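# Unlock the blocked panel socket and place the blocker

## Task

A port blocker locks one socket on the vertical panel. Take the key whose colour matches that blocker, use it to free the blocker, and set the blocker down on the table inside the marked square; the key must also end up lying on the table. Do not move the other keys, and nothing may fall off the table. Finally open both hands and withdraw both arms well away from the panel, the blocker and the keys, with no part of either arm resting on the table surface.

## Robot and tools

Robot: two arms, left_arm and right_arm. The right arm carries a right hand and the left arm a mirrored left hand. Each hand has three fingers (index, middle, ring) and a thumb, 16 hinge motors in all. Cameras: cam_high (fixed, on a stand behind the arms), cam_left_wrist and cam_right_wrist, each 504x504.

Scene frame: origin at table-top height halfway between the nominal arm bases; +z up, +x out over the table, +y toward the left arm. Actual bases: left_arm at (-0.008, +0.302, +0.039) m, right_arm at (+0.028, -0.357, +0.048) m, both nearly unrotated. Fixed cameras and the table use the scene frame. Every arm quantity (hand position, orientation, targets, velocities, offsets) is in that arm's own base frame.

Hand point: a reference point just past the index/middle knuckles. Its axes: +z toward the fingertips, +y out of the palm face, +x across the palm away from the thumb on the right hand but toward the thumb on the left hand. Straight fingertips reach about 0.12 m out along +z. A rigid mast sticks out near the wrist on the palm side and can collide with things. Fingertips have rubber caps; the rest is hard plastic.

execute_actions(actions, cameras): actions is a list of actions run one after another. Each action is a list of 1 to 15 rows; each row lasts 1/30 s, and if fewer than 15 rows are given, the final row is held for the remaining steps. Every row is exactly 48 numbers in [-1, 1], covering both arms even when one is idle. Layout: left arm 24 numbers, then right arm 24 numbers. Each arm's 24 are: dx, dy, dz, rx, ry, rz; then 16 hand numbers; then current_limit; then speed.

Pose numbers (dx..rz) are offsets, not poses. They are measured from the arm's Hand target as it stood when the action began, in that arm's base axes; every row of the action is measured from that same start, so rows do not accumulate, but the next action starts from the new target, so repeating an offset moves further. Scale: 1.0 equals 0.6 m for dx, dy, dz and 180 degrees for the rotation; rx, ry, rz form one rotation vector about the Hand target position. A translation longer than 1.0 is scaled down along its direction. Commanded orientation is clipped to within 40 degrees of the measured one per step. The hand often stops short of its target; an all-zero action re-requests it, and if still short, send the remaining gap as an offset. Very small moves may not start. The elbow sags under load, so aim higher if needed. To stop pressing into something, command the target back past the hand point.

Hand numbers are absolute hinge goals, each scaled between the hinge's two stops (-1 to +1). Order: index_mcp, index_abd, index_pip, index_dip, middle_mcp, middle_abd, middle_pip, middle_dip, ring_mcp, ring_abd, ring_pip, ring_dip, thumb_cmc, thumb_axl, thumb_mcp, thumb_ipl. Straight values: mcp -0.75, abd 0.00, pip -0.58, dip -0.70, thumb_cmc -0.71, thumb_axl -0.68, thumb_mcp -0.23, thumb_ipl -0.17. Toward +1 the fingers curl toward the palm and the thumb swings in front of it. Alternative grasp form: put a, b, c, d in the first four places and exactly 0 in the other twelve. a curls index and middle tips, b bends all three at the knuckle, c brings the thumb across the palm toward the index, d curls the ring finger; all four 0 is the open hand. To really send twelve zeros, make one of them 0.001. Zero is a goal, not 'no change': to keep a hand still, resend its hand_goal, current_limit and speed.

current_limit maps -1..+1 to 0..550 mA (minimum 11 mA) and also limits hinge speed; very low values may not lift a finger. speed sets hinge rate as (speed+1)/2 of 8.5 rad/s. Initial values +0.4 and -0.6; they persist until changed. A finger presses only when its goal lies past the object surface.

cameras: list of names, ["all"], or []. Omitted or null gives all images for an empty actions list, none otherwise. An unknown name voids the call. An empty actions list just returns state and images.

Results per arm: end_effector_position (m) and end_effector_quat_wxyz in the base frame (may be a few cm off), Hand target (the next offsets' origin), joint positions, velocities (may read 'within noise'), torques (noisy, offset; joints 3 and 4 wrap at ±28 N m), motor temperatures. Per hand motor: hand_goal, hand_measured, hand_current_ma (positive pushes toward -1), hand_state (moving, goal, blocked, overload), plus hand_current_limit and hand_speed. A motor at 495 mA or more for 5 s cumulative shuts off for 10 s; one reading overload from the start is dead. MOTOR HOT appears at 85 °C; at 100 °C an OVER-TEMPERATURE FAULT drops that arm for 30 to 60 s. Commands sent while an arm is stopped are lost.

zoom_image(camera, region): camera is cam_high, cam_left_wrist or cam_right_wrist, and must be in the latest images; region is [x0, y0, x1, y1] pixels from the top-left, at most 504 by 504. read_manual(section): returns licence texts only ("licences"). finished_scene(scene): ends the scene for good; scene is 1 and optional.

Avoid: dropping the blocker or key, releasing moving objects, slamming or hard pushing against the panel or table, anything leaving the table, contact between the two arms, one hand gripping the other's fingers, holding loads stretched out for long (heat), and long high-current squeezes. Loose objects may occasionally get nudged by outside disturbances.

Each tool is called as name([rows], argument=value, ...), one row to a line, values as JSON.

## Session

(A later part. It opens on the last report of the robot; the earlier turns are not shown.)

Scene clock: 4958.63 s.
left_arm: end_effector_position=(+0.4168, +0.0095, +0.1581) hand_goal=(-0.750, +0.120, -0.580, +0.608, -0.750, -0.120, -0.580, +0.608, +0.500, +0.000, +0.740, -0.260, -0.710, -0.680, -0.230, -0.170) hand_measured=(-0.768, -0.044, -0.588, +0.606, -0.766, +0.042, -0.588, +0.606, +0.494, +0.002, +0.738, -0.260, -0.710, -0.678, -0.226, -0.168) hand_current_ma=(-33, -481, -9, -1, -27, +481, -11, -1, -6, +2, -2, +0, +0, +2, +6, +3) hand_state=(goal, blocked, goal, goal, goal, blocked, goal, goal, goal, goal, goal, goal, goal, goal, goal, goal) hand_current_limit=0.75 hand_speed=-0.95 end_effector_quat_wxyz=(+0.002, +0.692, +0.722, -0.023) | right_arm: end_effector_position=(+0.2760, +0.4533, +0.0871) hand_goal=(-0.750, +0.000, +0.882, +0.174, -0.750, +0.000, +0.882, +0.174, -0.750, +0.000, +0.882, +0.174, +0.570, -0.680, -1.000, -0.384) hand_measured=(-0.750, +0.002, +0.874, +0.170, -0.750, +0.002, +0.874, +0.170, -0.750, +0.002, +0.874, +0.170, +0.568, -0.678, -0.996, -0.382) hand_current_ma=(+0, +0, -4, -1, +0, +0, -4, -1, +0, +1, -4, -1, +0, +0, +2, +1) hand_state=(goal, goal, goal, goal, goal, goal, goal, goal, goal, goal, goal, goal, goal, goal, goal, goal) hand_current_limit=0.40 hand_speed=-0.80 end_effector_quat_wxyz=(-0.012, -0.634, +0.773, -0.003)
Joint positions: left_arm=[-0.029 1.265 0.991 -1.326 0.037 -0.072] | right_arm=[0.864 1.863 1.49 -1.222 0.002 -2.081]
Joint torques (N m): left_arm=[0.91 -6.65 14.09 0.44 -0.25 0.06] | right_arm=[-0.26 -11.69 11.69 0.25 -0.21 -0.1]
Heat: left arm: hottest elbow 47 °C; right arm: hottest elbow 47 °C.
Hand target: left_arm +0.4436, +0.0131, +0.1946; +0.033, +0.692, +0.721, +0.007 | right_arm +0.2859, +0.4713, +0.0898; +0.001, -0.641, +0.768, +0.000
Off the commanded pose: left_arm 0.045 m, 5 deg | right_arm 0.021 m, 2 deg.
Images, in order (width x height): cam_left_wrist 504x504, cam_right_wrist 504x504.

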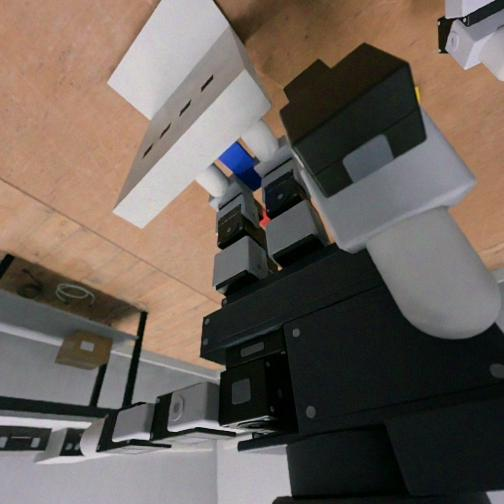

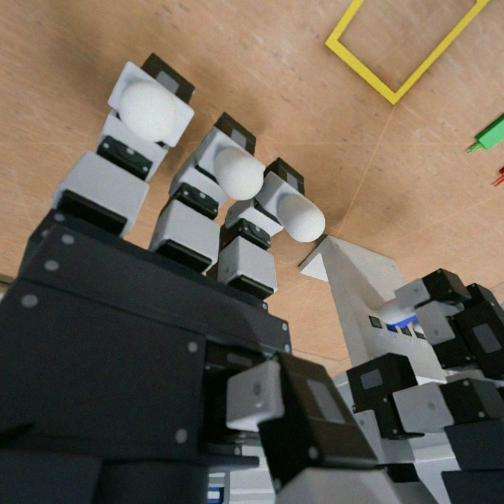

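execute_actions([
  [[0.0003,0.0002,0.0035,0.0001,-0.0016,0,-0.75,0.12,-0.58,0.609,-0.75,-0.12,-0.58,0.609,0.5,0,0.74,-0.26,-0.71,-0.68,-0.23,-0.17,0.75,-0.95,0,0,0,0,0,0,-0.75,0.001,0.883,0.174,-0.75,0.001,0.883,0.174,-0.75,0.001,0.883,0.174,0.571,-0.68,-1.0,-0.384,0.4,-0.8]],
], cameras=["cam_right_wrist", "cam_left_wrist"])

zoom_image(camera="cam_right_wrist", region=[382, 310, 422, 350])

zoom_image(camera="cam_left_wrist", region=[200, 110, 270, 180])

Scene clock: 5018.80 s.
left_arm: end_effector_position=(+0.4167, +0.0097, +0.1598) hand_goal=(-0.750, +0.120, -0.580, +0.608, -0.750, -0.120, -0.580, +0.608, +0.500, +0.000, +0.740, -0.260, -0.710, -0.680, -0.230, -0.170) hand_measured=(-0.768, -0.044, -0.588, +0.606, -0.766, +0.042, -0.588, +0.606, +0.494, +0.002, +0.738, -0.260, -0.710, -0.678, -0.226, -0.168) hand_current_ma=(-35, -481, -9, -1, -29, +481, -12, -1, -6, +2, -2, +0, +0, +2, +6, +3) hand_state=(goal, blocked, goal, goal, goal, blocked, goal, goal, goal, goal, goal, goal, goal, goal, goal, goal) hand_current_limit=0.75 hand_speed=-0.95 end_effector_quat_wxyz=(+0.003, +0.691, +0.722, -0.022) | right_arm: end_effector_position=(+0.2760, +0.4533, +0.0871) hand_goal=(-0.750, +0.000, +0.882, +0.174, -0.750, +0.000, +0.882, +0.174, -0.750, +0.000, +0.882, +0.174, +0.570, -0.680, -1.000, -0.384) hand_measured=(-0.750, +0.002, +0.874, +0.170, -0.750, +0.002, +0.874, +0.170, -0.750, +0.002, +0.874, +0.170, +0.568, -0.678, -0.996, -0.382) hand_current_ma=(+0, +0, -4, -1, +0, +0, -4, -1, +0, +1, -4, -1, +0, +0, +2, +1) hand_state=(goal, goal, goal, goal, goal, goal, goal, goal, goal, goal, goal, goal, goal, goal, goal, goal) hand_current_limit=0.40 hand_speed=-0.80 end_effector_quat_wxyz=(-0.012, -0.634, +0.773, -0.003)
Joint positions: left_arm=[-0.029 1.261 0.991 -1.326 0.037 -0.072] | right_arm=[0.864 1.863 1.49 -1.222 0.002 -2.081]
Joint torques (N m): left_arm=[0.91 -6.59 14.17 0.46 -0.27 0.06] | right_arm=[-0.26 -11.58 11.71 0.28 -0.21 -0.1]
Heat: left arm: hottest elbow 48 °C; right arm: hottest elbow 48 °C.
Hand target: left_arm +0.4437, +0.0134, +0.1968; +0.035, +0.692, +0.721, +0.009 | right_arm +0.2859, +0.4713, +0.0898; +0.001, -0.641, +0.768, +0.000
Off the commanded pose: left_arm 0.046 m, 5 deg | right_arm 0.021 m, 2 deg.
Images, in order (width x height): cam_left_wrist 504x504, cam_right_wrist 504x504.

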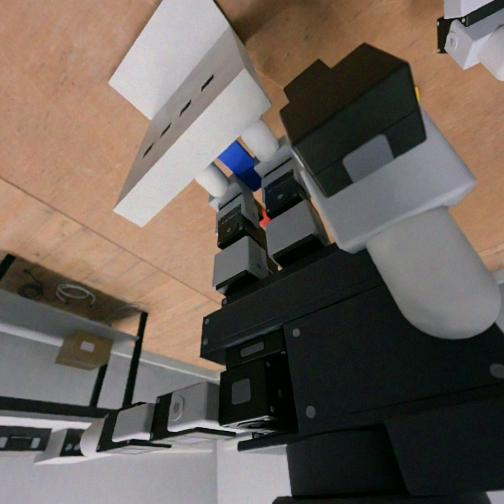

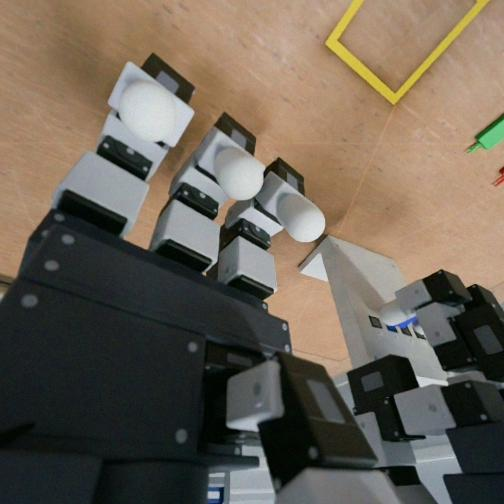

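Scaled by 12.600 from the camera's 504x504 image, which has a finer 720x720 frame.

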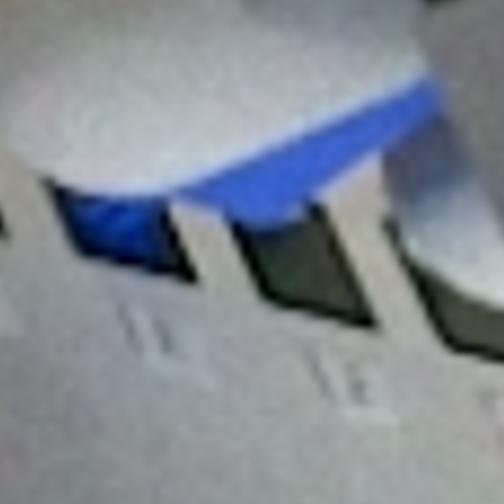

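Scaled by 7.200 from the camera's 504x504 image, which has a finer 720x720 frame.

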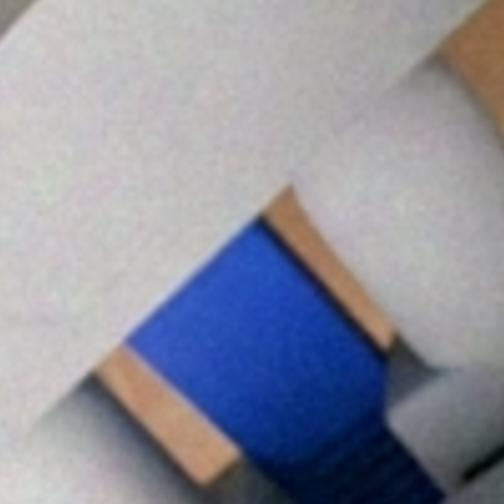

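zoom_image(camera="cam_right_wrist", region=[394, 312, 420, 338])

Scaled by 19.385 from the camera's 504x504 image, which has a finer 720x720 frame.

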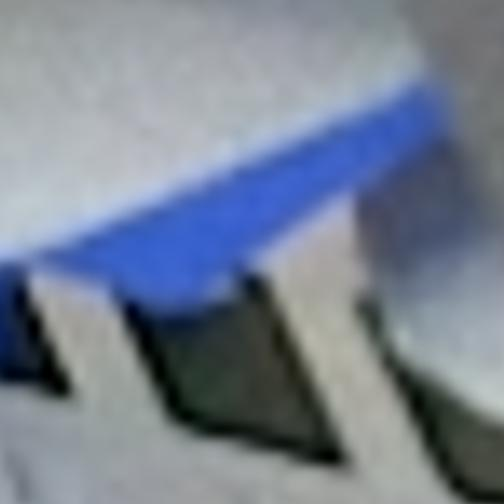

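execute_actions(actions=[], cameras=["cam_left_wrist","cam_right_wrist"])

Scene clock: 5050.80 s.
left_arm: end_effector_position=(+0.4167, +0.0097, +0.1598) hand_goal=(-0.750, +0.120, -0.580, +0.608, -0.750, -0.120, -0.580, +0.608, +0.500, +0.000, +0.740, -0.260, -0.710, -0.680, -0.230, -0.170) hand_measured=(-0.768, -0.044, -0.588, +0.606, -0.766, +0.042, -0.588, +0.606, +0.494, +0.002, +0.738, -0.260, -0.710, -0.678, -0.226, -0.168) hand_current_ma=(-35, -481, -9, -1, -29, +481, -12, -1, -6, +2, -2, +0, +0, +2, +6, +3) hand_state=(goal, blocked, goal, goal, goal, blocked, goal, goal, goal, goal, goal, goal, goal, goal, goal, goal) hand_current_limit=0.75 hand_speed=-0.95 end_effector_quat_wxyz=(+0.003, +0.691, +0.722, -0.022) | right_arm: end_effector_position=(+0.2760, +0.4533, +0.0871) hand_goal=(-0.750, +0.000, +0.882, +0.174, -0.750, +0.000, +0.882, +0.174, -0.750, +0.000, +0.882, +0.174, +0.570, -0.680, -1.000, -0.384) hand_measured=(-0.750, +0.002, +0.874, +0.170, -0.750, +0.002, +0.874, +0.170, -0.750, +0.002, +0.874, +0.170, +0.568, -0.678, -0.996, -0.382) hand_current_ma=(+0, +0, -4, -1, +0, +0, -4, -1, +0, +1, -4, -1, +0, +0, +2, +1) hand_state=(goal, goal, goal, goal, goal, goal, goal, goal, goal, goal, goal, goal, goal, goal, goal, goal) hand_current_limit=0.40 hand_speed=-0.80 end_effector_quat_wxyz=(-0.012, -0.634, +0.773, -0.003)
Joint positions: left_arm=[-0.029 1.261 0.991 -1.326 0.037 -0.072] | right_arm=[0.864 1.863 1.49 -1.222 0.002 -2.081]
Joint velocities: within noise
Joint torques (N m): left_arm=[0.97 -6.53 14.2 0.46 -0.27 0.06] | right_arm=[-0.32 -11.69 11.69 0.27 -0.21 -0.09]
Motor temperatures (°C): left_arm=[23 28 49 24 25 25] | right_arm=[23 30 48 24 26 25]
Heat: left arm: hottest elbow 49 °C; right arm: hottest elbow 48 °C.
Hand target: left_arm +0.4437, +0.0134, +0.1968; +0.035, +0.692, +0.721, +0.009 | right_arm +0.2859, +0.4713, +0.0898; +0.001, -0.641, +0.768, +0.000
Off the commanded pose: left_arm 0.046 m, 5 deg | right_arm 0.021 m, 2 deg.
Images, in order (width x height): cam_left_wrist 504x504, cam_right_wrist 504x504.

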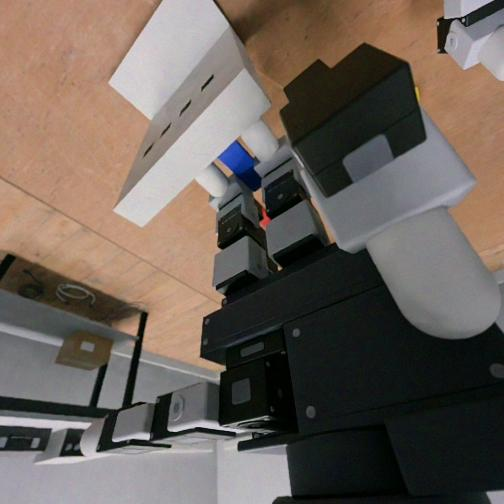

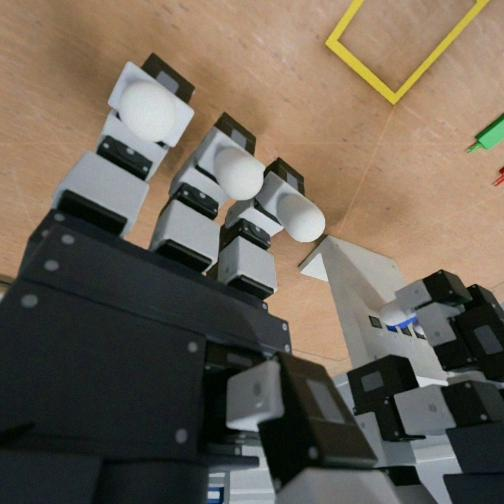

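zoom_image(camera="cam_right_wrist", region=[360, 290, 430, 360])

zoom_image(camera="cam_left_wrist", region=[130, 60, 290, 220])

Scaled by 7.200 from the camera's 504x504 image, which has a finer 720x720 frame.

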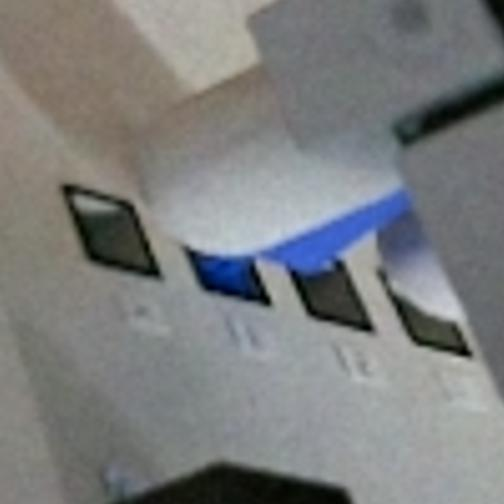

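Scaled by 3.150 from the camera's 504x504 image, which has a finer 720x720 frame.

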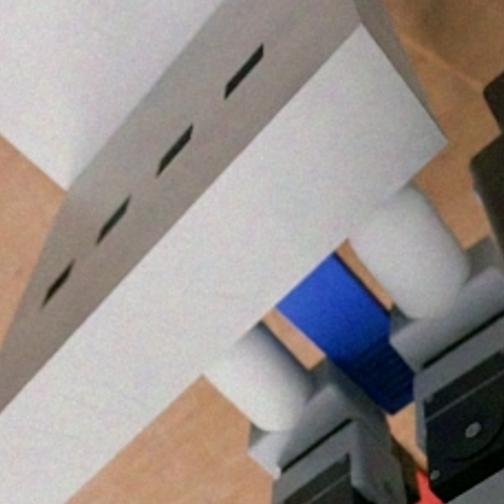

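zoom_image(camera="cam_right_wrist", region=[372, 300, 412, 340])

Scaled by 12.600 from the camera's 504x504 image, which has a finer 720x720 frame.

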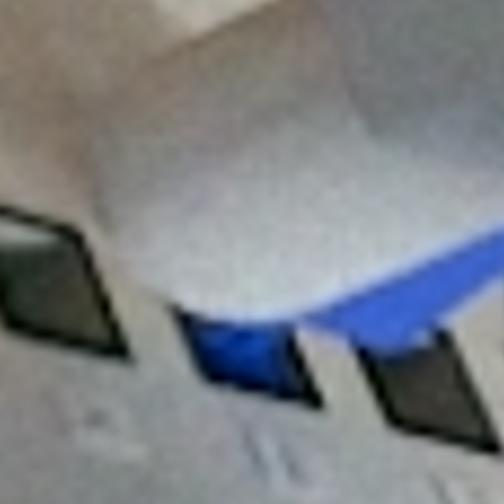

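execute_actions([
  [[0,0,0.0035,0,-0.0016,0,-0.75,0.12,-0.58,0.609,-0.75,-0.12,-0.58,0.609,0.5,0,0.74,-0.26,-0.71,-0.68,-0.23,-0.17,0.75,-0.95,0,0,0,0,0,0,-0.75,0.001,0.883,0.174,-0.75,0.001,0.883,0.174,-0.75,0.001,0.883,0.174,0.571,-0.68,-1.0,-0.384,0.4,-0.8]],
], cameras=["cam_right_wrist"])

zoom_image(camera="cam_right_wrist", region=[372, 300, 412, 340])

Scene clock: 5182.43 s.
left_arm: end_effector_position=(+0.4181, +0.0098, +0.1630) hand_goal=(-0.750, +0.120, -0.580, +0.608, -0.750, -0.120, -0.580, +0.608, +0.500, +0.000, +0.740, -0.260, -0.710, -0.680, -0.230, -0.170) hand_measured=(-0.768, -0.044, -0.588, +0.606, -0.768, +0.042, -0.590, +0.606, +0.494, +0.002, +0.738, -0.260, -0.710, -0.678, -0.226, -0.168) hand_current_ma=(-36, -481, -10, -1, -32, +481, -13, -1, -6, +2, -2, +0, +0, +2, +6, +3) hand_state=(goal, blocked, goal, goal, goal, blocked, goal, goal, goal, goal, goal, goal, goal, goal, goal, goal) hand_current_limit=0.75 hand_speed=-0.95 end_effector_quat_wxyz=(+0.006, +0.692, +0.722, -0.019) | right_arm: end_effector_position=(+0.2760, +0.4533, +0.0871) hand_goal=(-0.750, +0.000, +0.882, +0.174, -0.750, +0.000, +0.882, +0.174, -0.750, +0.000, +0.882, +0.174, +0.570, -0.680, -1.000, -0.384) hand_measured=(-0.750, +0.002, +0.874, +0.170, -0.750, +0.002, +0.874, +0.170, -0.750, +0.002, +0.874, +0.170, +0.568, -0.678, -0.996, -0.382) hand_current_ma=(+0, +0, -4, -1, +0, +0, -4, -1, +0, +1, -4, -1, +0, +0, +2, +1) hand_state=(goal, goal, goal, goal, goal, goal, goal, goal, goal, goal, goal, goal, goal, goal, goal, goal) hand_current_limit=0.40 hand_speed=-0.80 end_effector_quat_wxyz=(-0.012, -0.634, +0.773, -0.003)
Joint positions: left_arm=[-0.029 1.257 0.996 -1.326 0.037 -0.072] | right_arm=[0.864 1.863 1.49 -1.222 0.002 -2.081]
Joint torques (N m): left_arm=[0.85 -6.59 14 0.47 -0.27 0.06] | right_arm=[-0.32 -11.63 11.73 0.27 -0.21 -0.09]
Heat: left arm: hottest elbow 50 °C; right arm: hottest elbow 48 °C.
Hand target: left_arm +0.4437, +0.0133, +0.1987; +0.037, +0.692, +0.721, +0.010 | right_arm +0.2859, +0.4713, +0.0898; +0.001, -0.641, +0.768, +0.000
Off the commanded pose: left_arm 0.044 m, 5 deg | right_arm 0.021 m, 2 deg.
Images, in order (width x height): cam_right_wrist 504x504.

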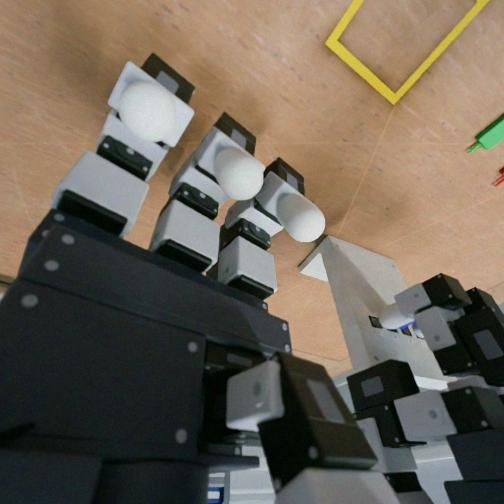

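Scaled by 12.600 from the camera's 504x504 image, which has a finer 720x720 frame.

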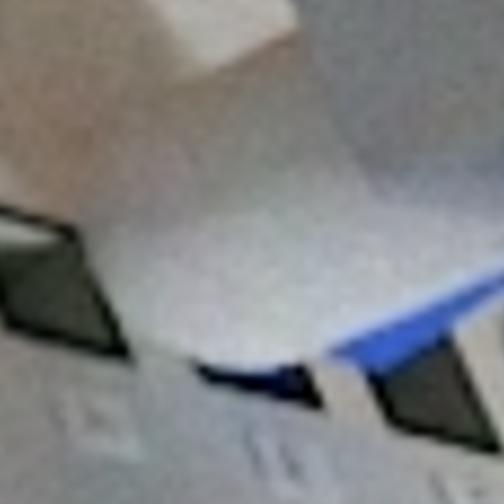

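execute_actions([
  [[0.001,0,-0.0097,0,0.0048,0,-0.75,0.12,-0.58,0.609,-0.75,-0.12,-0.58,0.609,0.5,0,0.74,-0.26,-0.71,-0.68,-0.23,-0.17,0.75,-0.95,0,0,0,0,0,0,-0.75,0.001,0.883,0.174,-0.75,0.001,0.883,0.174,-0.75,0.001,0.883,0.174,0.571,-0.68,-1.0,-0.384,0.4,-0.8]],
], cameras=[])

Scene clock: 5215.73 s.
left_arm: end_effector_position=(+0.4181, +0.0098, +0.1630) hand_goal=(-0.750, +0.120, -0.580, +0.608, -0.750, -0.120, -0.580, +0.608, +0.500, +0.000, +0.740, -0.260, -0.710, -0.680, -0.230, -0.170) hand_measured=(-0.768, -0.044, -0.588, +0.606, -0.768, +0.042, -0.590, +0.606, +0.494, +0.002, +0.738, -0.260, -0.710, -0.678, -0.226, -0.168) hand_current_ma=(-36, -481, -10, -1, -32, +481, -13, -1, -6, +2, -2, +0, +0, +2, +6, +3) hand_state=(goal, blocked, goal, goal, goal, blocked, goal, goal, goal, goal, goal, goal, goal, goal, goal, goal) hand_current_limit=0.75 hand_speed=-0.95 end_effector_quat_wxyz=(+0.006, +0.692, +0.722, -0.019) | right_arm: end_effector_position=(+0.2760, +0.4533, +0.0871) hand_goal=(-0.750, +0.000, +0.882, +0.174, -0.750, +0.000, +0.882, +0.174, -0.750, +0.000, +0.882, +0.174, +0.570, -0.680, -1.000, -0.384) hand_measured=(-0.750, +0.002, +0.874, +0.170, -0.750, +0.002, +0.874, +0.170, -0.750, +0.002, +0.874, +0.170, +0.568, -0.678, -0.996, -0.382) hand_current_ma=(+0, +0, -4, -1, +0, +0, -4, -1, +0, +1, -4, -1, +0, +0, +2, +1) hand_state=(goal, goal, goal, goal, goal, goal, goal, goal, goal, goal, goal, goal, goal, goal, goal, goal) hand_current_limit=0.40 hand_speed=-0.80 end_effector_quat_wxyz=(-0.012, -0.634, +0.773, -0.003)
Joint positions: left_arm=[-0.029 1.257 0.996 -1.326 0.037 -0.072] | right_arm=[0.864 1.863 1.49 -1.222 0.002 -2.081]
Joint torques (N m): left_arm=[0.85 -5.54 14.02 0.44 -0.25 0.06] | right_arm=[-0.21 -11.69 11.73 0.28 -0.21 -0.09]
Motor temperatures (°C): left_arm=[23 28 54 24 25 25] | right_arm=[23 30 48 24 26 25]
Heat: left arm: hottest elbow 54 °C; right arm: hottest elbow 48 °C.
Hand target: left_arm +0.4443, +0.0133, +0.1929; +0.031, +0.692, +0.721, +0.005 | right_arm +0.2859, +0.4713, +0.0898; +0.001, -0.641, +0.768, +0.000
Off the commanded pose: left_arm 0.040 m, 4 deg | right_arm 0.021 m, 2 deg.
No camera images: "cameras" was empty.

execute_actions([
  [[0.0034,0.0003,-0.0058,0,0.0034,0,-0.75,0.12,-0.58,0.609,-0.75,-0.12,-0.58,0.609,0.5,0,0.74,-0.26,-0.71,-0.68,-0.23,-0.17,0.75,-0.95,0,0,0,0,0,0,-0.75,0.001,0.883,0.174,-0.75,0.001,0.883,0.174,-0.75,0.001,0.883,0.174,0.571,-0.68,-1.0,-0.384,0.4,-0.8]],
], cameras=["cam_right_wrist"])

zoom_image(camera="cam_right_wrist", region=[372, 300, 412, 340])

Scene clock: 5225.27 s.
left_arm: end_effector_position=(+0.4190, +0.0099, +0.1643) hand_goal=(-0.750, +0.120, -0.580, +0.608, -0.750, -0.120, -0.580, +0.608, +0.500, +0.000, +0.740, -0.260, -0.710, -0.680, -0.230, -0.170) hand_measured=(-0.772, -0.044, -0.588, +0.606, -0.770, +0.042, -0.590, +0.606, +0.494, +0.002, +0.738, -0.260, -0.710, -0.678, -0.226, -0.168) hand_current_ma=(-43, -481, -12, -1, -39, +481, -16, -2, -6, +2, -2, +0, +0, +2, +6, +3) hand_state=(blocked, blocked, goal, goal, goal, blocked, goal, goal, goal, goal, goal, goal, goal, goal, goal, goal) hand_current_limit=0.75 hand_speed=-0.95 end_effector_quat_wxyz=(+0.007, +0.692, +0.722, -0.019) | right_arm: end_effector_position=(+0.2760, +0.4533, +0.0871) hand_goal=(-0.750, +0.000, +0.882, +0.174, -0.750, +0.000, +0.882, +0.174, -0.750, +0.000, +0.882, +0.174, +0.570, -0.680, -1.000, -0.384) hand_measured=(-0.750, +0.002, +0.874, +0.170, -0.750, +0.002, +0.874, +0.170, -0.750, +0.002, +0.874, +0.170, +0.568, -0.678, -0.996, -0.382) hand_current_ma=(+0, +0, -4, -1, +0, +0, -4, -1, +0, +1, -4, -1, +0, +0, +2, +1) hand_state=(goal, goal, goal, goal, goal, goal, goal, goal, goal, goal, goal, goal, goal, goal, goal, goal) hand_current_limit=0.40 hand_speed=-0.80 end_effector_quat_wxyz=(-0.012, -0.634, +0.773, -0.003)
Joint positions: left_arm=[-0.028 1.258 0.999 -1.327 0.037 -0.071] | right_arm=[0.864 1.863 1.49 -1.222 0.002 -2.081]
Joint torques (N m): left_arm=[0.91 -4.72 14.2 0.4 -0.24 0.06] | right_arm=[-0.32 -11.63 11.7 0.31 -0.21 -0.09]
Heat: left arm: hottest elbow 54 °C; right arm: hottest elbow 48 °C.
Hand target: left_arm +0.4464, +0.0134, +0.1895; +0.027, +0.692, +0.721, +0.001 | right_arm +0.2859, +0.4713, +0.0898; +0.001, -0.641, +0.768, +0.000
Off the commanded pose: left_arm 0.037 m, 3 deg | right_arm 0.021 m, 2 deg.
Images, in order (width x height): cam_right_wrist 504x504.

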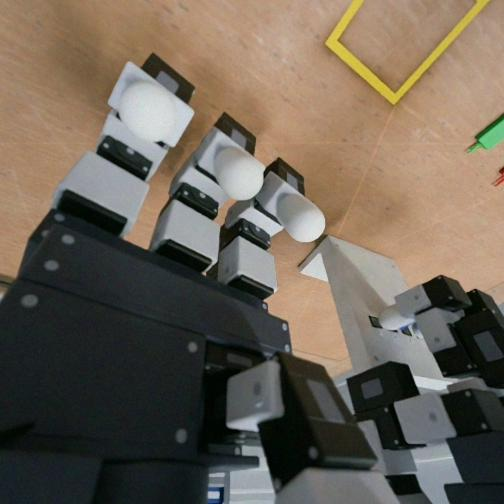

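Scaled by 12.600 from the camera's 504x504 image, which has a finer 720x720 frame.

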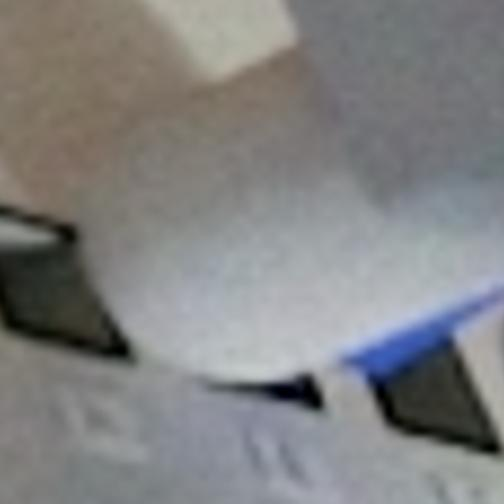

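execute_actions([
  [[0.0025,0.0002,-0.0045,0,0.0026,0,-0.75,0.12,-0.58,0.609,-0.75,-0.12,-0.58,0.609,0.5,0,0.74,-0.26,-0.71,-0.68,-0.23,-0.17,0.75,-0.95,0,0,0,0,0,0,-0.75,0.001,0.883,0.174,-0.75,0.001,0.883,0.174,-0.75,0.001,0.883,0.174,0.571,-0.68,-1.0,-0.384,0.4,-0.8]],
], cameras=["cam_right_wrist"])

zoom_image(camera="cam_right_wrist", region=[372, 300, 412, 340])

Scene clock: 5263.47 s.
left_arm: end_effector_position=(+0.4209, +0.0101, +0.1635) hand_goal=(-0.750, +0.120, -0.580, +0.608, -0.750, -0.120, -0.580, +0.608, +0.500, +0.000, +0.740, -0.260, -0.710, -0.680, -0.230, -0.170) hand_measured=(-0.772, -0.044, -0.588, +0.606, -0.770, +0.042, -0.590, +0.606, +0.494, +0.002, +0.738, -0.260, -0.710, -0.678, -0.226, -0.168) hand_current_ma=(-44, -481, -12, -1, -40, +481, -16, -2, -6, +2, -2, +0, +0, +2, +6, +3) hand_state=(blocked, blocked, goal, goal, blocked, blocked, goal, goal, goal, goal, goal, goal, goal, goal, goal, goal) hand_current_limit=0.75 hand_speed=-0.95 end_effector_quat_wxyz=(+0.005, +0.691, +0.722, -0.020) | right_arm: end_effector_position=(+0.2760, +0.4533, +0.0871) hand_goal=(-0.750, +0.000, +0.882, +0.174, -0.750, +0.000, +0.882, +0.174, -0.750, +0.000, +0.882, +0.174, +0.570, -0.680, -1.000, -0.384) hand_measured=(-0.750, +0.002, +0.874, +0.170, -0.750, +0.002, +0.874, +0.170, -0.750, +0.002, +0.874, +0.170, +0.568, -0.678, -0.996, -0.382) hand_current_ma=(+0, +0, -4, -1, +0, +0, -4, -1, +0, +1, -4, -1, +0, +0, +2, +1) hand_state=(goal, goal, goal, goal, goal, goal, goal, goal, goal, goal, goal, goal, goal, goal, goal, goal) hand_current_limit=0.40 hand_speed=-0.80 end_effector_quat_wxyz=(-0.012, -0.634, +0.773, -0.003)
Joint positions: left_arm=[-0.028 1.267 1.006 -1.33 0.037 -0.071] | right_arm=[0.864 1.863 1.49 -1.222 0.002 -2.081]
Joint torques (N m): left_arm=[0.91 -4.6 14.05 0.44 -0.23 0.07] | right_arm=[-0.32 -11.63 11.7 0.29 -0.21 -0.1]
Heat: left arm: hottest elbow 54 °C; right arm: hottest elbow 48 °C.
Hand target: left_arm +0.4479, +0.0136, +0.1868; +0.024, +0.692, +0.721, -0.001 | right_arm +0.2859, +0.4713, +0.0898; +0.001, -0.641, +0.768, +0.000
Off the commanded pose: left_arm 0.036 m, 3 deg | right_arm 0.021 m, 2 deg.
Images, in order (width x height): cam_right_wrist 504x504.

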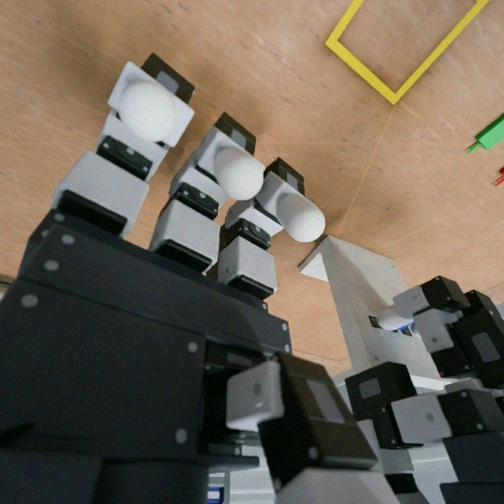

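Scaled by 12.600 from the camera's 504x504 image, which has a finer 720x720 frame.

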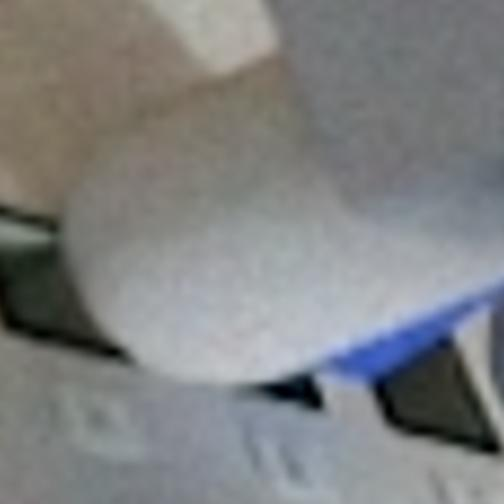

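execute_actions([
  [[-0.0148,-0.0005,-0.0134,0,0.004,0,-0.75,0.12,-0.58,0.609,-0.75,-0.12,-0.58,0.609,0.5,0,0.74,-0.26,-0.71,-0.68,-0.23,-0.17,0.75,-0.95,0,0,0,0,0,0,-0.75,0.001,0.883,0.174,-0.75,0.001,0.883,0.174,-0.75,0.001,0.883,0.174,0.571,-0.68,-1.0,-0.384,0.4,-0.8]],
], cameras=[])

execute_actions([
  [[-0.0148,-0.0005,-0.0134,0,0.004,0,-0.75,0.12,-0.58,0.609,-0.75,-0.12,-0.58,0.609,0.5,0,0.74,-0.26,-0.71,-0.68,-0.23,-0.17,0.75,-0.95,0,0,0,0,0,0,-0.75,0.001,0.883,0.174,-0.75,0.001,0.883,0.174,-0.75,0.001,0.883,0.174,0.571,-0.68,-1.0,-0.384,0.4,-0.8]],
], cameras=["cam_right_wrist"])

Scene clock: 5336.10 s.
left_arm: end_effector_position=(+0.4209, +0.0101, +0.1635) hand_goal=(-0.750, +0.120, -0.580, +0.608, -0.750, -0.120, -0.580, +0.608, +0.500, +0.000, +0.740, -0.260, -0.710, -0.680, -0.230, -0.170) hand_measured=(-0.772, -0.044, -0.588, +0.606, -0.770, +0.042, -0.590, +0.606, +0.494, +0.002, +0.738, -0.260, -0.710, -0.678, -0.226, -0.168) hand_current_ma=(-44, -481, -12, -1, -40, +481, -16, -2, -6, +2, -2, +0, +0, +2, +6, +3) hand_state=(blocked, blocked, goal, goal, blocked, blocked, goal, goal, goal, goal, goal, goal, goal, goal, goal, goal) hand_current_limit=0.75 hand_speed=-0.95 end_effector_quat_wxyz=(+0.005, +0.691, +0.722, -0.020) | right_arm: end_effector_position=(+0.2760, +0.4533, +0.0871) hand_goal=(-0.750, +0.000, +0.882, +0.174, -0.750, +0.000, +0.882, +0.174, -0.750, +0.000, +0.882, +0.174, +0.570, -0.680, -1.000, -0.384) hand_measured=(-0.750, +0.002, +0.874, +0.170, -0.750, +0.002, +0.874, +0.170, -0.750, +0.002, +0.874, +0.170, +0.568, -0.678, -0.996, -0.382) hand_current_ma=(+0, +0, -4, -1, +0, +0, -4, -1, +0, +1, -4, -1, +0, +0, +2, +1) hand_state=(goal, goal, goal, goal, goal, goal, goal, goal, goal, goal, goal, goal, goal, goal, goal, goal) hand_current_limit=0.40 hand_speed=-0.80 end_effector_quat_wxyz=(-0.012, -0.634, +0.773, -0.003)
Joint positions: left_arm=[-0.028 1.267 1.006 -1.33 0.037 -0.071] | right_arm=[0.864 1.863 1.49 -1.222 0.002 -2.081]
Joint torques (N m): left_arm=[0.85 -5.13 12.12 0.64 -0.21 0.06] | right_arm=[-0.21 -11.63 11.71 0.29 -0.22 -0.1]
Motor temperatures (°C): left_arm=[23 28 57 24 25 25] | right_arm=[23 30 48 24 26 25]
Heat: left arm: hottest elbow 57 °C; right arm: hottest elbow 48 °C.
Hand target: left_arm +0.4390, +0.0133, +0.1788; +0.020, +0.692, +0.722, -0.006 | right_arm +0.2859, +0.4713, +0.0898; +0.001, -0.641, +0.768, +0.000
Off the commanded pose: left_arm 0.024 m, 2 deg | right_arm 0.021 m, 2 deg.
No camera images: "cameras" was empty.

Scene clock: 5336.80 s.
left_arm: end_effector_position=(+0.4209, +0.0101, +0.1635) hand_goal=(-0.750, +0.120, -0.580, +0.608, -0.750, -0.120, -0.580, +0.608, +0.500, +0.000, +0.740, -0.260, -0.710, -0.680, -0.230, -0.170) hand_measured=(-0.772, -0.044, -0.588, +0.606, -0.770, +0.042, -0.590, +0.606, +0.494, +0.002, +0.738, -0.260, -0.710, -0.678, -0.226, -0.168) hand_current_ma=(-44, -481, -12, -1, -40, +481, -16, -2, -6, +2, -2, +0, +0, +2, +6, +3) hand_state=(blocked, blocked, goal, goal, blocked, blocked, goal, goal, goal, goal, goal, goal, goal, goal, goal, goal) hand_current_limit=0.75 hand_speed=-0.95 end_effector_quat_wxyz=(+0.005, +0.691, +0.722, -0.020) | right_arm: end_effector_position=(+0.2760, +0.4533, +0.0871) hand_goal=(-0.750, +0.000, +0.882, +0.174, -0.750, +0.000, +0.882, +0.174, -0.750, +0.000, +0.882, +0.174, +0.570, -0.680, -1.000, -0.384) hand_measured=(-0.750, +0.002, +0.874, +0.170, -0.750, +0.002, +0.874, +0.170, -0.750, +0.002, +0.874, +0.170, +0.568, -0.678, -0.996, -0.382) hand_current_ma=(+0, +0, -4, -1, +0, +0, -4, -1, +0, +1, -4, -1, +0, +0, +2, +1) hand_state=(goal, goal, goal, goal, goal, goal, goal, goal, goal, goal, goal, goal, goal, goal, goal, goal) hand_current_limit=0.40 hand_speed=-0.80 end_effector_quat_wxyz=(-0.012, -0.634, +0.773, -0.003)
Joint positions: left_arm=[-0.028 1.267 1.006 -1.33 0.037 -0.071] | right_arm=[0.864 1.863 1.49 -1.222 0.002 -2.081]
Joint torques (N m): left_arm=[0.67 -5.71 10.14 0.84 -0.19 0.05] | right_arm=[-0.26 -11.63 11.69 0.29 -0.21 -0.11]
Motor temperatures (°C): left_arm=[23 28 57 24 25 25] | right_arm=[23 30 48 24 26 25]
Heat: left arm: hottest elbow 57 °C; right arm: hottest elbow 48 °C.
Hand target: left_arm +0.4302, +0.0130, +0.1708; +0.015, +0.692, +0.722, -0.010 | right_arm +0.2859, +0.4713, +0.0898; +0.001, -0.641, +0.768, +0.000
Off the commanded pose: left_arm 0.012 m, 2 deg | right_arm 0.021 m, 2 deg.
Images, in order (width x height): cam_right_wrist 504x504.

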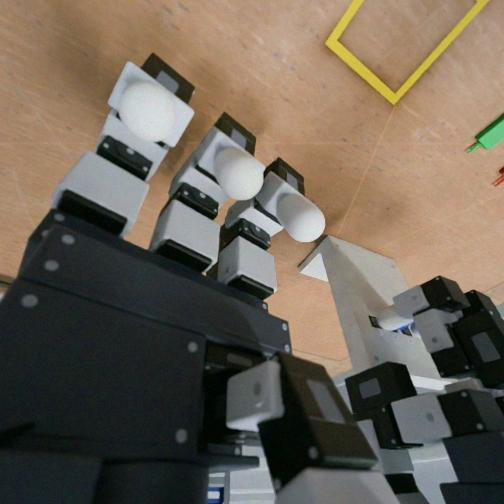

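execute_actions([
  [[-0.0107,-0.0003,-0.0105,0,0.0033,0,-0.75,0.12,-0.58,0.609,-0.75,-0.12,-0.58,0.609,0.5,0,0.74,-0.26,-0.71,-0.68,-0.23,-0.17,0.75,-0.95,0,0,0,0,0,0,-0.75,0.001,0.883,0.174,-0.75,0.001,0.883,0.174,-0.75,0.001,0.883,0.174,0.571,-0.68,-1.0,-0.384,0.4,-0.8]],
], cameras=[])

execute_actions([
  [[-0.0033,-0.0001,0,0,-0.0006,0,-0.75,0.12,-0.58,0.609,-0.75,-0.12,-0.58,0.609,0.5,0,0.74,-0.26,-0.71,-0.68,-0.23,-0.17,0.75,-0.95,0,0,0,0,0,0,-0.75,0.001,0.883,0.174,-0.75,0.001,0.883,0.174,-0.75,0.001,0.883,0.174,0.571,-0.68,-1.0,-0.384,0.4,-0.8]],
], cameras=["cam_right_wrist"])

zoom_image(camera="cam_right_wrist", region=[372, 300, 412, 340])

Scene clock: 5354.73 s.
left_arm: end_effector_position=(+0.4205, +0.0102, +0.1630) hand_goal=(-0.750, +0.120, -0.580, +0.608, -0.750, -0.120, -0.580, +0.608, +0.500, +0.000, +0.740, -0.260, -0.710, -0.680, -0.230, -0.170) hand_measured=(-0.772, -0.044, -0.588, +0.606, -0.770, +0.042, -0.590, +0.606, +0.494, +0.002, +0.738, -0.260, -0.710, -0.678, -0.226, -0.168) hand_current_ma=(-44, -481, -12, -1, -40, +481, -16, -2, -6, +2, -2, +0, +0, +2, +6, +3) hand_state=(blocked, blocked, goal, goal, blocked, blocked, goal, goal, goal, goal, goal, goal, goal, goal, goal, goal) hand_current_limit=0.75 hand_speed=-0.95 end_effector_quat_wxyz=(+0.005, +0.691, +0.722, -0.021) | right_arm: end_effector_position=(+0.2760, +0.4533, +0.0871) hand_goal=(-0.750, +0.000, +0.882, +0.174, -0.750, +0.000, +0.882, +0.174, -0.750, +0.000, +0.882, +0.174, +0.570, -0.680, -1.000, -0.384) hand_measured=(-0.750, +0.002, +0.874, +0.170, -0.750, +0.002, +0.874, +0.170, -0.750, +0.002, +0.874, +0.170, +0.568, -0.678, -0.996, -0.382) hand_current_ma=(+0, +0, -4, -1, +0, +0, -4, -1, +0, +1, -4, -1, +0, +0, +2, +1) hand_state=(goal, goal, goal, goal, goal, goal, goal, goal, goal, goal, goal, goal, goal, goal, goal, goal) hand_current_limit=0.40 hand_speed=-0.80 end_effector_quat_wxyz=(-0.012, -0.634, +0.773, -0.003)
Joint positions: left_arm=[-0.028 1.267 1.004 -1.33 0.037 -0.071] | right_arm=[0.864 1.863 1.49 -1.222 0.002 -2.081]
Joint torques (N m): left_arm=[0.62 -6.18 8.73 0.98 -0.18 0.04] | right_arm=[-0.32 -11.63 11.73 0.27 -0.22 -0.1]
Heat: left arm: hottest elbow 53 °C; right arm: hottest elbow 48 °C.
Hand target: left_arm +0.4237, +0.0129, +0.1645; +0.012, +0.692, +0.722, -0.014 | right_arm +0.2859, +0.4713, +0.0898; +0.001, -0.641, +0.768, +0.000
Off the commanded pose: left_arm 0.004 m, 1 deg | right_arm 0.021 m, 2 deg.
No camera images: "cameras" was empty.

Scene clock: 5355.43 s.
left_arm: end_effector_position=(+0.4194, +0.0102, +0.1623) hand_goal=(-0.750, +0.120, -0.580, +0.608, -0.750, -0.120, -0.580, +0.608, +0.500, +0.000, +0.740, -0.260, -0.710, -0.680, -0.230, -0.170) hand_measured=(-0.766, -0.044, -0.588, +0.606, -0.764, +0.042, -0.590, +0.606, +0.494, +0.002, +0.738, -0.260, -0.710, -0.678, -0.226, -0.168) hand_current_ma=(-27, -481, -10, -1, -23, +481, -14, -2, -6, +2, -2, +0, +0, +2, +6, +3) hand_state=(goal, blocked, goal, goal, goal, blocked, goal, goal, goal, goal, goal, goal, goal, goal, goal, goal) hand_current_limit=0.75 hand_speed=-0.95 end_effector_quat_wxyz=(+0.004, +0.691, +0.722, -0.021) | right_arm: end_effector_position=(+0.2760, +0.4533, +0.0871) hand_goal=(-0.750, +0.000, +0.882, +0.174, -0.750, +0.000, +0.882, +0.174, -0.750, +0.000, +0.882, +0.174, +0.570, -0.680, -1.000, -0.384) hand_measured=(-0.750, +0.002, +0.874, +0.170, -0.750, +0.002, +0.874, +0.170, -0.750, +0.002, +0.874, +0.170, +0.568, -0.678, -0.996, -0.382) hand_current_ma=(+0, +0, -4, -1, +0, +0, -4, -1, +0, +1, -4, -1, +0, +0, +2, +1) hand_state=(goal, goal, goal, goal, goal, goal, goal, goal, goal, goal, goal, goal, goal, goal, goal, goal) hand_current_limit=0.40 hand_speed=-0.80 end_effector_quat_wxyz=(-0.012, -0.634, +0.773, -0.003)
Joint positions: left_arm=[-0.028 1.265 1.001 -1.33 0.037 -0.071] | right_arm=[0.864 1.863 1.49 -1.222 0.002 -2.081]
Joint torques (N m): left_arm=[0.62 -6.53 8.49 1.02 -0.19 0.03] | right_arm=[-0.32 -11.69 11.7 0.27 -0.2 -0.1]
Heat: left arm: hottest elbow 53 °C; right arm: hottest elbow 48 °C.
Hand target: left_arm +0.4218, +0.0128, +0.1645; +0.012, +0.692, +0.722, -0.013 | right_arm +0.2859, +0.4713, +0.0898; +0.001, -0.641, +0.768, +0.000
Off the commanded pose: left_arm 0.004 m, 1 deg | right_arm 0.021 m, 2 deg.
Images, in order (width x height): cam_right_wrist 504x504.

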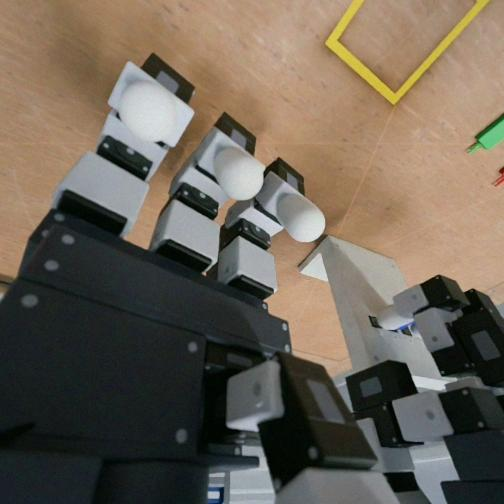

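Scaled by 12.600 from the camera's 504x504 image, which has a finer 720x720 frame.

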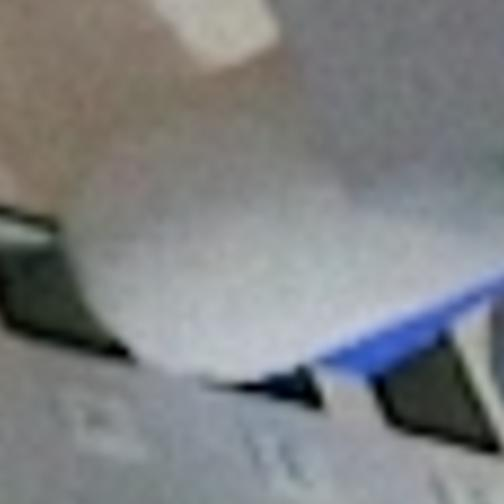

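execute_actions([
  [[-0.0033,-0.0001,0.0004,0,-0.0006,0,-0.75,0.12,-0.58,0.609,-0.75,-0.12,-0.58,0.609,0.5,0,0.74,-0.26,-0.71,-0.68,-0.23,-0.17,0.75,-0.95,0,0,0,0,0,0,-0.75,0.001,0.883,0.174,-0.75,0.001,0.883,0.174,-0.75,0.001,0.883,0.174,0.571,-0.68,-1.0,-0.384,0.4,-0.8]],
], cameras=[])

execute_actions([
  [[-0.0033,-0.0001,0.0004,0,-0.0006,0,-0.75,0.12,-0.58,0.609,-0.75,-0.12,-0.58,0.609,0.5,0,0.74,-0.26,-0.71,-0.68,-0.23,-0.17,0.75,-0.95,0,0,0,0,0,0,-0.75,0.001,0.883,0.174,-0.75,0.001,0.883,0.174,-0.75,0.001,0.883,0.174,0.571,-0.68,-1.0,-0.384,0.4,-0.8]],
], cameras=["cam_right_wrist"])

zoom_image(camera="cam_right_wrist", region=[372, 300, 412, 340])

Scene clock: 5366.03 s.
left_arm: end_effector_position=(+0.4182, +0.0102, +0.1623) hand_goal=(-0.750, +0.120, -0.580, +0.608, -0.750, -0.120, -0.580, +0.608, +0.500, +0.000, +0.740, -0.260, -0.710, -0.680, -0.230, -0.170) hand_measured=(-0.760, -0.044, -0.588, +0.606, -0.758, +0.042, -0.590, +0.606, +0.494, +0.002, +0.738, -0.260, -0.710, -0.678, -0.226, -0.168) hand_current_ma=(-16, -481, -10, -1, -12, +481, -14, -2, -6, +2, -2, +0, +0, +2, +6, +3) hand_state=(goal, blocked, goal, goal, goal, blocked, goal, goal, goal, goal, goal, goal, goal, goal, goal, goal) hand_current_limit=0.75 hand_speed=-0.95 end_effector_quat_wxyz=(+0.006, +0.692, +0.722, -0.020) | right_arm: end_effector_position=(+0.2760, +0.4533, +0.0871) hand_goal=(-0.750, +0.000, +0.882, +0.174, -0.750, +0.000, +0.882, +0.174, -0.750, +0.000, +0.882, +0.174, +0.570, -0.680, -1.000, -0.384) hand_measured=(-0.750, +0.002, +0.874, +0.170, -0.750, +0.002, +0.874, +0.170, -0.750, +0.002, +0.874, +0.170, +0.568, -0.678, -0.996, -0.382) hand_current_ma=(+0, +0, -4, -1, +0, +0, -4, -1, +0, +1, -4, -1, +0, +0, +2, +1) hand_state=(goal, goal, goal, goal, goal, goal, goal, goal, goal, goal, goal, goal, goal, goal, goal, goal) hand_current_limit=0.40 hand_speed=-0.80 end_effector_quat_wxyz=(-0.012, -0.634, +0.773, -0.003)
Joint positions: left_arm=[-0.028 1.26 0.996 -1.326 0.037 -0.07] | right_arm=[0.864 1.863 1.49 -1.222 0.002 -2.081]
Joint torques (N m): left_arm=[0.56 -6.53 8.5 0.94 -0.19 0.03] | right_arm=[-0.32 -11.58 11.7 0.31 -0.21 -0.09]
Motor temperatures (°C): left_arm=[23 28 51 24 25 25] | right_arm=[23 30 48 24 26 25]
Heat: left arm: hottest elbow 51 °C; right arm: hottest elbow 48 °C.
Hand target: left_arm +0.4197, +0.0127, +0.1647; +0.013, +0.692, +0.722, -0.012 | right_arm +0.2859, +0.4713, +0.0898; +0.001, -0.641, +0.768, +0.000
Off the commanded pose: left_arm 0.004 m, 1 deg | right_arm 0.021 m, 2 deg.
No camera images: "cameras" was empty.

Scene clock: 5366.73 s.
left_arm: end_effector_position=(+0.4173, +0.0102, +0.1629) hand_goal=(-0.750, +0.120, -0.580, +0.608, -0.750, -0.120, -0.580, +0.608, +0.500, +0.000, +0.740, -0.260, -0.710, -0.680, -0.230, -0.170) hand_measured=(-0.756, -0.044, -0.588, +0.606, -0.754, +0.042, -0.590, +0.606, +0.494, +0.002, +0.738, -0.260, -0.710, -0.678, -0.226, -0.168) hand_current_ma=(-8, -481, -10, -1, -5, +481, -14, -2, -6, +2, -2, +0, +0, +2, +6, +3) hand_state=(goal, blocked, goal, goal, goal, blocked, goal, goal, goal, goal, goal, goal, goal, goal, goal, goal) hand_current_limit=0.75 hand_speed=-0.95 end_effector_quat_wxyz=(+0.007, +0.692, +0.722, -0.019) | right_arm: end_effector_position=(+0.2760, +0.4533, +0.0871) hand_goal=(-0.750, +0.000, +0.882, +0.174, -0.750, +0.000, +0.882, +0.174, -0.750, +0.000, +0.882, +0.174, +0.570, -0.680, -1.000, -0.384) hand_measured=(-0.750, +0.002, +0.874, +0.170, -0.750, +0.002, +0.874, +0.170, -0.750, +0.002, +0.874, +0.170, +0.568, -0.678, -0.996, -0.382) hand_current_ma=(+0, +0, -4, -1, +0, +0, -4, -1, +0, +1, -4, -1, +0, +0, +2, +1) hand_state=(goal, goal, goal, goal, goal, goal, goal, goal, goal, goal, goal, goal, goal, goal, goal, goal) hand_current_limit=0.40 hand_speed=-0.80 end_effector_quat_wxyz=(-0.012, -0.634, +0.773, -0.003)
Joint positions: left_arm=[-0.028 1.254 0.991 -1.323 0.037 -0.07] | right_arm=[0.864 1.863 1.49 -1.222 0.002 -2.081]
Joint torques (N m): left_arm=[0.62 -6.53 8.44 0.84 -0.18 0.02] | right_arm=[-0.21 -11.58 11.73 0.28 -0.22 -0.09]
Heat: left arm: hottest elbow 51 °C; right arm: hottest elbow 48 °C.
Hand target: left_arm +0.4178, +0.0127, +0.1650; +0.014, +0.692, +0.722, -0.012 | right_arm +0.2859, +0.4713, +0.0898; +0.001, -0.641, +0.768, +0.000
Off the commanded pose: left_arm 0.003 m, 1 deg | right_arm 0.021 m, 2 deg.
Images, in order (width x height): cam_right_wrist 504x504.

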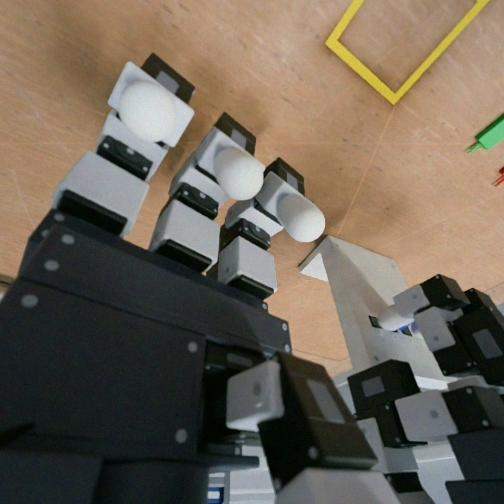

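Scaled by 12.600 from the camera's 504x504 image, which has a finer 720x720 frame.

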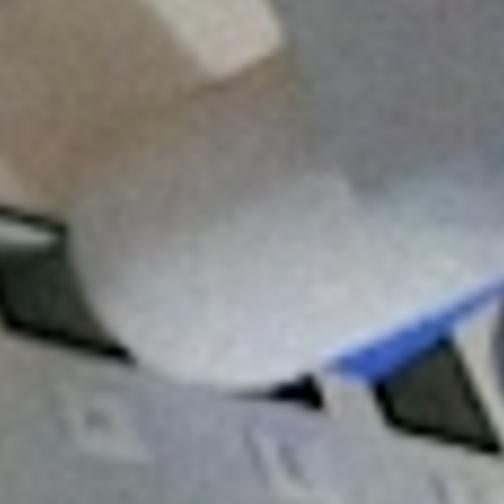

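execute_actions([
  [[-0.0033,-0.0001,0,0,-0.0006,0,-0.75,0.12,-0.58,0.609,-0.75,-0.12,-0.58,0.609,0.5,0,0.74,-0.26,-0.71,-0.68,-0.23,-0.17,0.75,-0.95,0,0,0,0,0,0,-0.75,0.001,0.883,0.174,-0.75,0.001,0.883,0.174,-0.75,0.001,0.883,0.174,0.571,-0.68,-1.0,-0.384,0.4,-0.8]],
], cameras=[])

execute_actions([
  [[-0.0033,-0.0001,0,0,-0.0006,0,-0.75,0.12,-0.58,0.609,-0.75,-0.12,-0.58,0.609,0.5,0,0.74,-0.26,-0.71,-0.68,-0.23,-0.17,0.75,-0.95,0,0,0,0,0,0,-0.75,0.001,0.883,0.174,-0.75,0.001,0.883,0.174,-0.75,0.001,0.883,0.174,0.571,-0.68,-1.0,-0.384,0.4,-0.8]],
], cameras=["cam_right_wrist"])

zoom_image(camera="cam_right_wrist", region=[372, 300, 412, 340])

Scene clock: 5383.60 s.
left_arm: end_effector_position=(+0.4160, +0.0102, +0.1633) hand_goal=(-0.750, +0.120, -0.580, +0.608, -0.750, -0.120, -0.580, +0.608, +0.500, +0.000, +0.740, -0.260, -0.710, -0.680, -0.230, -0.170) hand_measured=(-0.754, -0.044, -0.588, +0.606, -0.752, +0.042, -0.588, +0.606, +0.494, +0.002, +0.738, -0.260, -0.710, -0.678, -0.226, -0.168) hand_current_ma=(-3, -481, -9, -1, -1, +481, -12, -2, -6, +2, -2, +0, +0, +2, +6, +3) hand_state=(goal, blocked, goal, goal, goal, blocked, goal, goal, goal, goal, goal, goal, goal, goal, goal, goal) hand_current_limit=0.75 hand_speed=-0.95 end_effector_quat_wxyz=(+0.009, +0.692, +0.722, -0.017) | right_arm: end_effector_position=(+0.2760, +0.4533, +0.0871) hand_goal=(-0.750, +0.000, +0.882, +0.174, -0.750, +0.000, +0.882, +0.174, -0.750, +0.000, +0.882, +0.174, +0.570, -0.680, -1.000, -0.384) hand_measured=(-0.750, +0.002, +0.874, +0.170, -0.750, +0.002, +0.874, +0.170, -0.750, +0.002, +0.874, +0.170, +0.568, -0.678, -0.996, -0.382) hand_current_ma=(+0, +0, -4, -1, +0, +0, -4, -1, +0, +1, -4, -1, +0, +0, +2, +1) hand_state=(goal, goal, goal, goal, goal, goal, goal, goal, goal, goal, goal, goal, goal, goal, goal, goal) hand_current_limit=0.40 hand_speed=-0.80 end_effector_quat_wxyz=(-0.012, -0.634, +0.773, -0.003)
Joint positions: left_arm=[-0.028 1.247 0.986 -1.32 0.037 -0.07] | right_arm=[0.864 1.863 1.49 -1.222 0.002 -2.081]
Joint torques (N m): left_arm=[0.56 -6.42 8.42 0.77 -0.19 0.02] | right_arm=[-0.26 -11.75 11.7 0.29 -0.21 -0.1]
Heat: left arm: hottest elbow 47 °C; right arm: hottest elbow 48 °C.
Hand target: left_arm +0.4158, +0.0126, +0.1649; +0.014, +0.692, +0.722, -0.011 | right_arm +0.2859, +0.4713, +0.0898; +0.001, -0.641, +0.768, +0.000
Off the commanded pose: left_arm 0.003 m, 1 deg | right_arm 0.021 m, 2 deg.
No camera images: "cameras" was empty.

Scene clock: 5384.30 s.
left_arm: end_effector_position=(+0.4145, +0.0103, +0.1639) hand_goal=(-0.750, +0.120, -0.580, +0.608, -0.750, -0.120, -0.580, +0.608, +0.500, +0.000, +0.740, -0.260, -0.710, -0.680, -0.230, -0.170) hand_measured=(-0.752, -0.044, -0.586, +0.606, -0.750, +0.042, -0.586, +0.606, +0.494, +0.002, +0.738, -0.260, -0.710, -0.678, -0.226, -0.168) hand_current_ma=(-1, -481, -7, -1, +0, +481, -8, -2, -6, +2, -2, +0, +0, +2, +6, +3) hand_state=(goal, blocked, goal, goal, goal, blocked, goal, goal, goal, goal, goal, goal, goal, goal, goal, goal) hand_current_limit=0.75 hand_speed=-0.95 end_effector_quat_wxyz=(+0.011, +0.692, +0.722, -0.016) | right_arm: end_effector_position=(+0.2760, +0.4533, +0.0871) hand_goal=(-0.750, +0.000, +0.882, +0.174, -0.750, +0.000, +0.882, +0.174, -0.750, +0.000, +0.882, +0.174, +0.570, -0.680, -1.000, -0.384) hand_measured=(-0.750, +0.002, +0.874, +0.170, -0.750, +0.002, +0.874, +0.170, -0.750, +0.002, +0.874, +0.170, +0.568, -0.678, -0.996, -0.382) hand_current_ma=(+0, +0, -4, -1, +0, +0, -4, -1, +0, +1, -4, -1, +0, +0, +2, +1) hand_state=(goal, goal, goal, goal, goal, goal, goal, goal, goal, goal, goal, goal, goal, goal, goal, goal) hand_current_limit=0.40 hand_speed=-0.80 end_effector_quat_wxyz=(-0.012, -0.634, +0.773, -0.003)
Joint positions: left_arm=[-0.028 1.24 0.981 -1.317 0.037 -0.07] | right_arm=[0.864 1.863 1.49 -1.222 0.002 -2.081]
Joint torques (N m): left_arm=[0.56 -6.36 8.36 0.73 -0.19 0.02] | right_arm=[-0.21 -11.69 11.7 0.31 -0.21 -0.09]
Heat: left arm: hottest elbow 47 °C; right arm: hottest elbow 48 °C.
Hand target: left_arm +0.4137, +0.0126, +0.1649; +0.015, +0.692, +0.722, -0.010 | right_arm +0.2859, +0.4713, +0.0898; +0.001, -0.641, +0.768, +0.000
Off the commanded pose: left_arm 0.003 m, 1 deg | right_arm 0.021 m, 2 deg.
Images, in order (width x height): cam_right_wrist 504x504.

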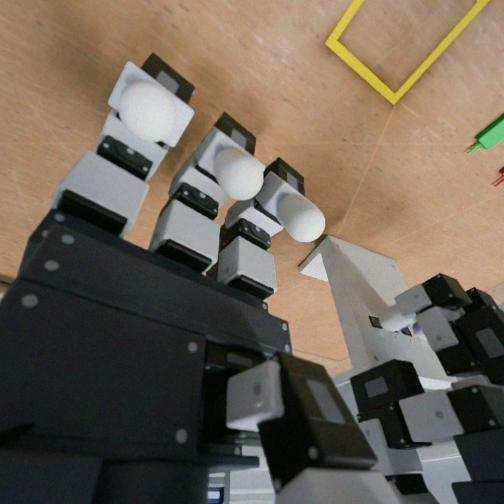

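Scaled by 12.600 from the camera's 504x504 image, which has a finer 720x720 frame.

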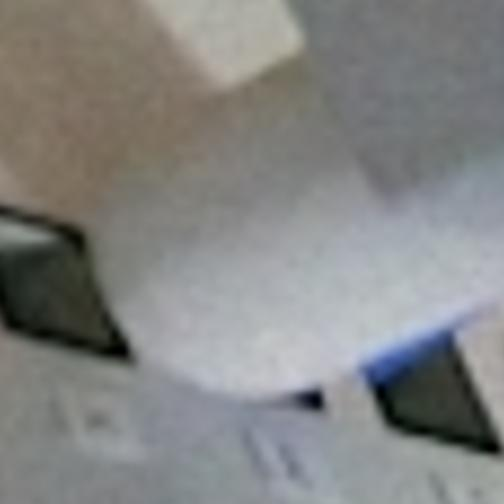

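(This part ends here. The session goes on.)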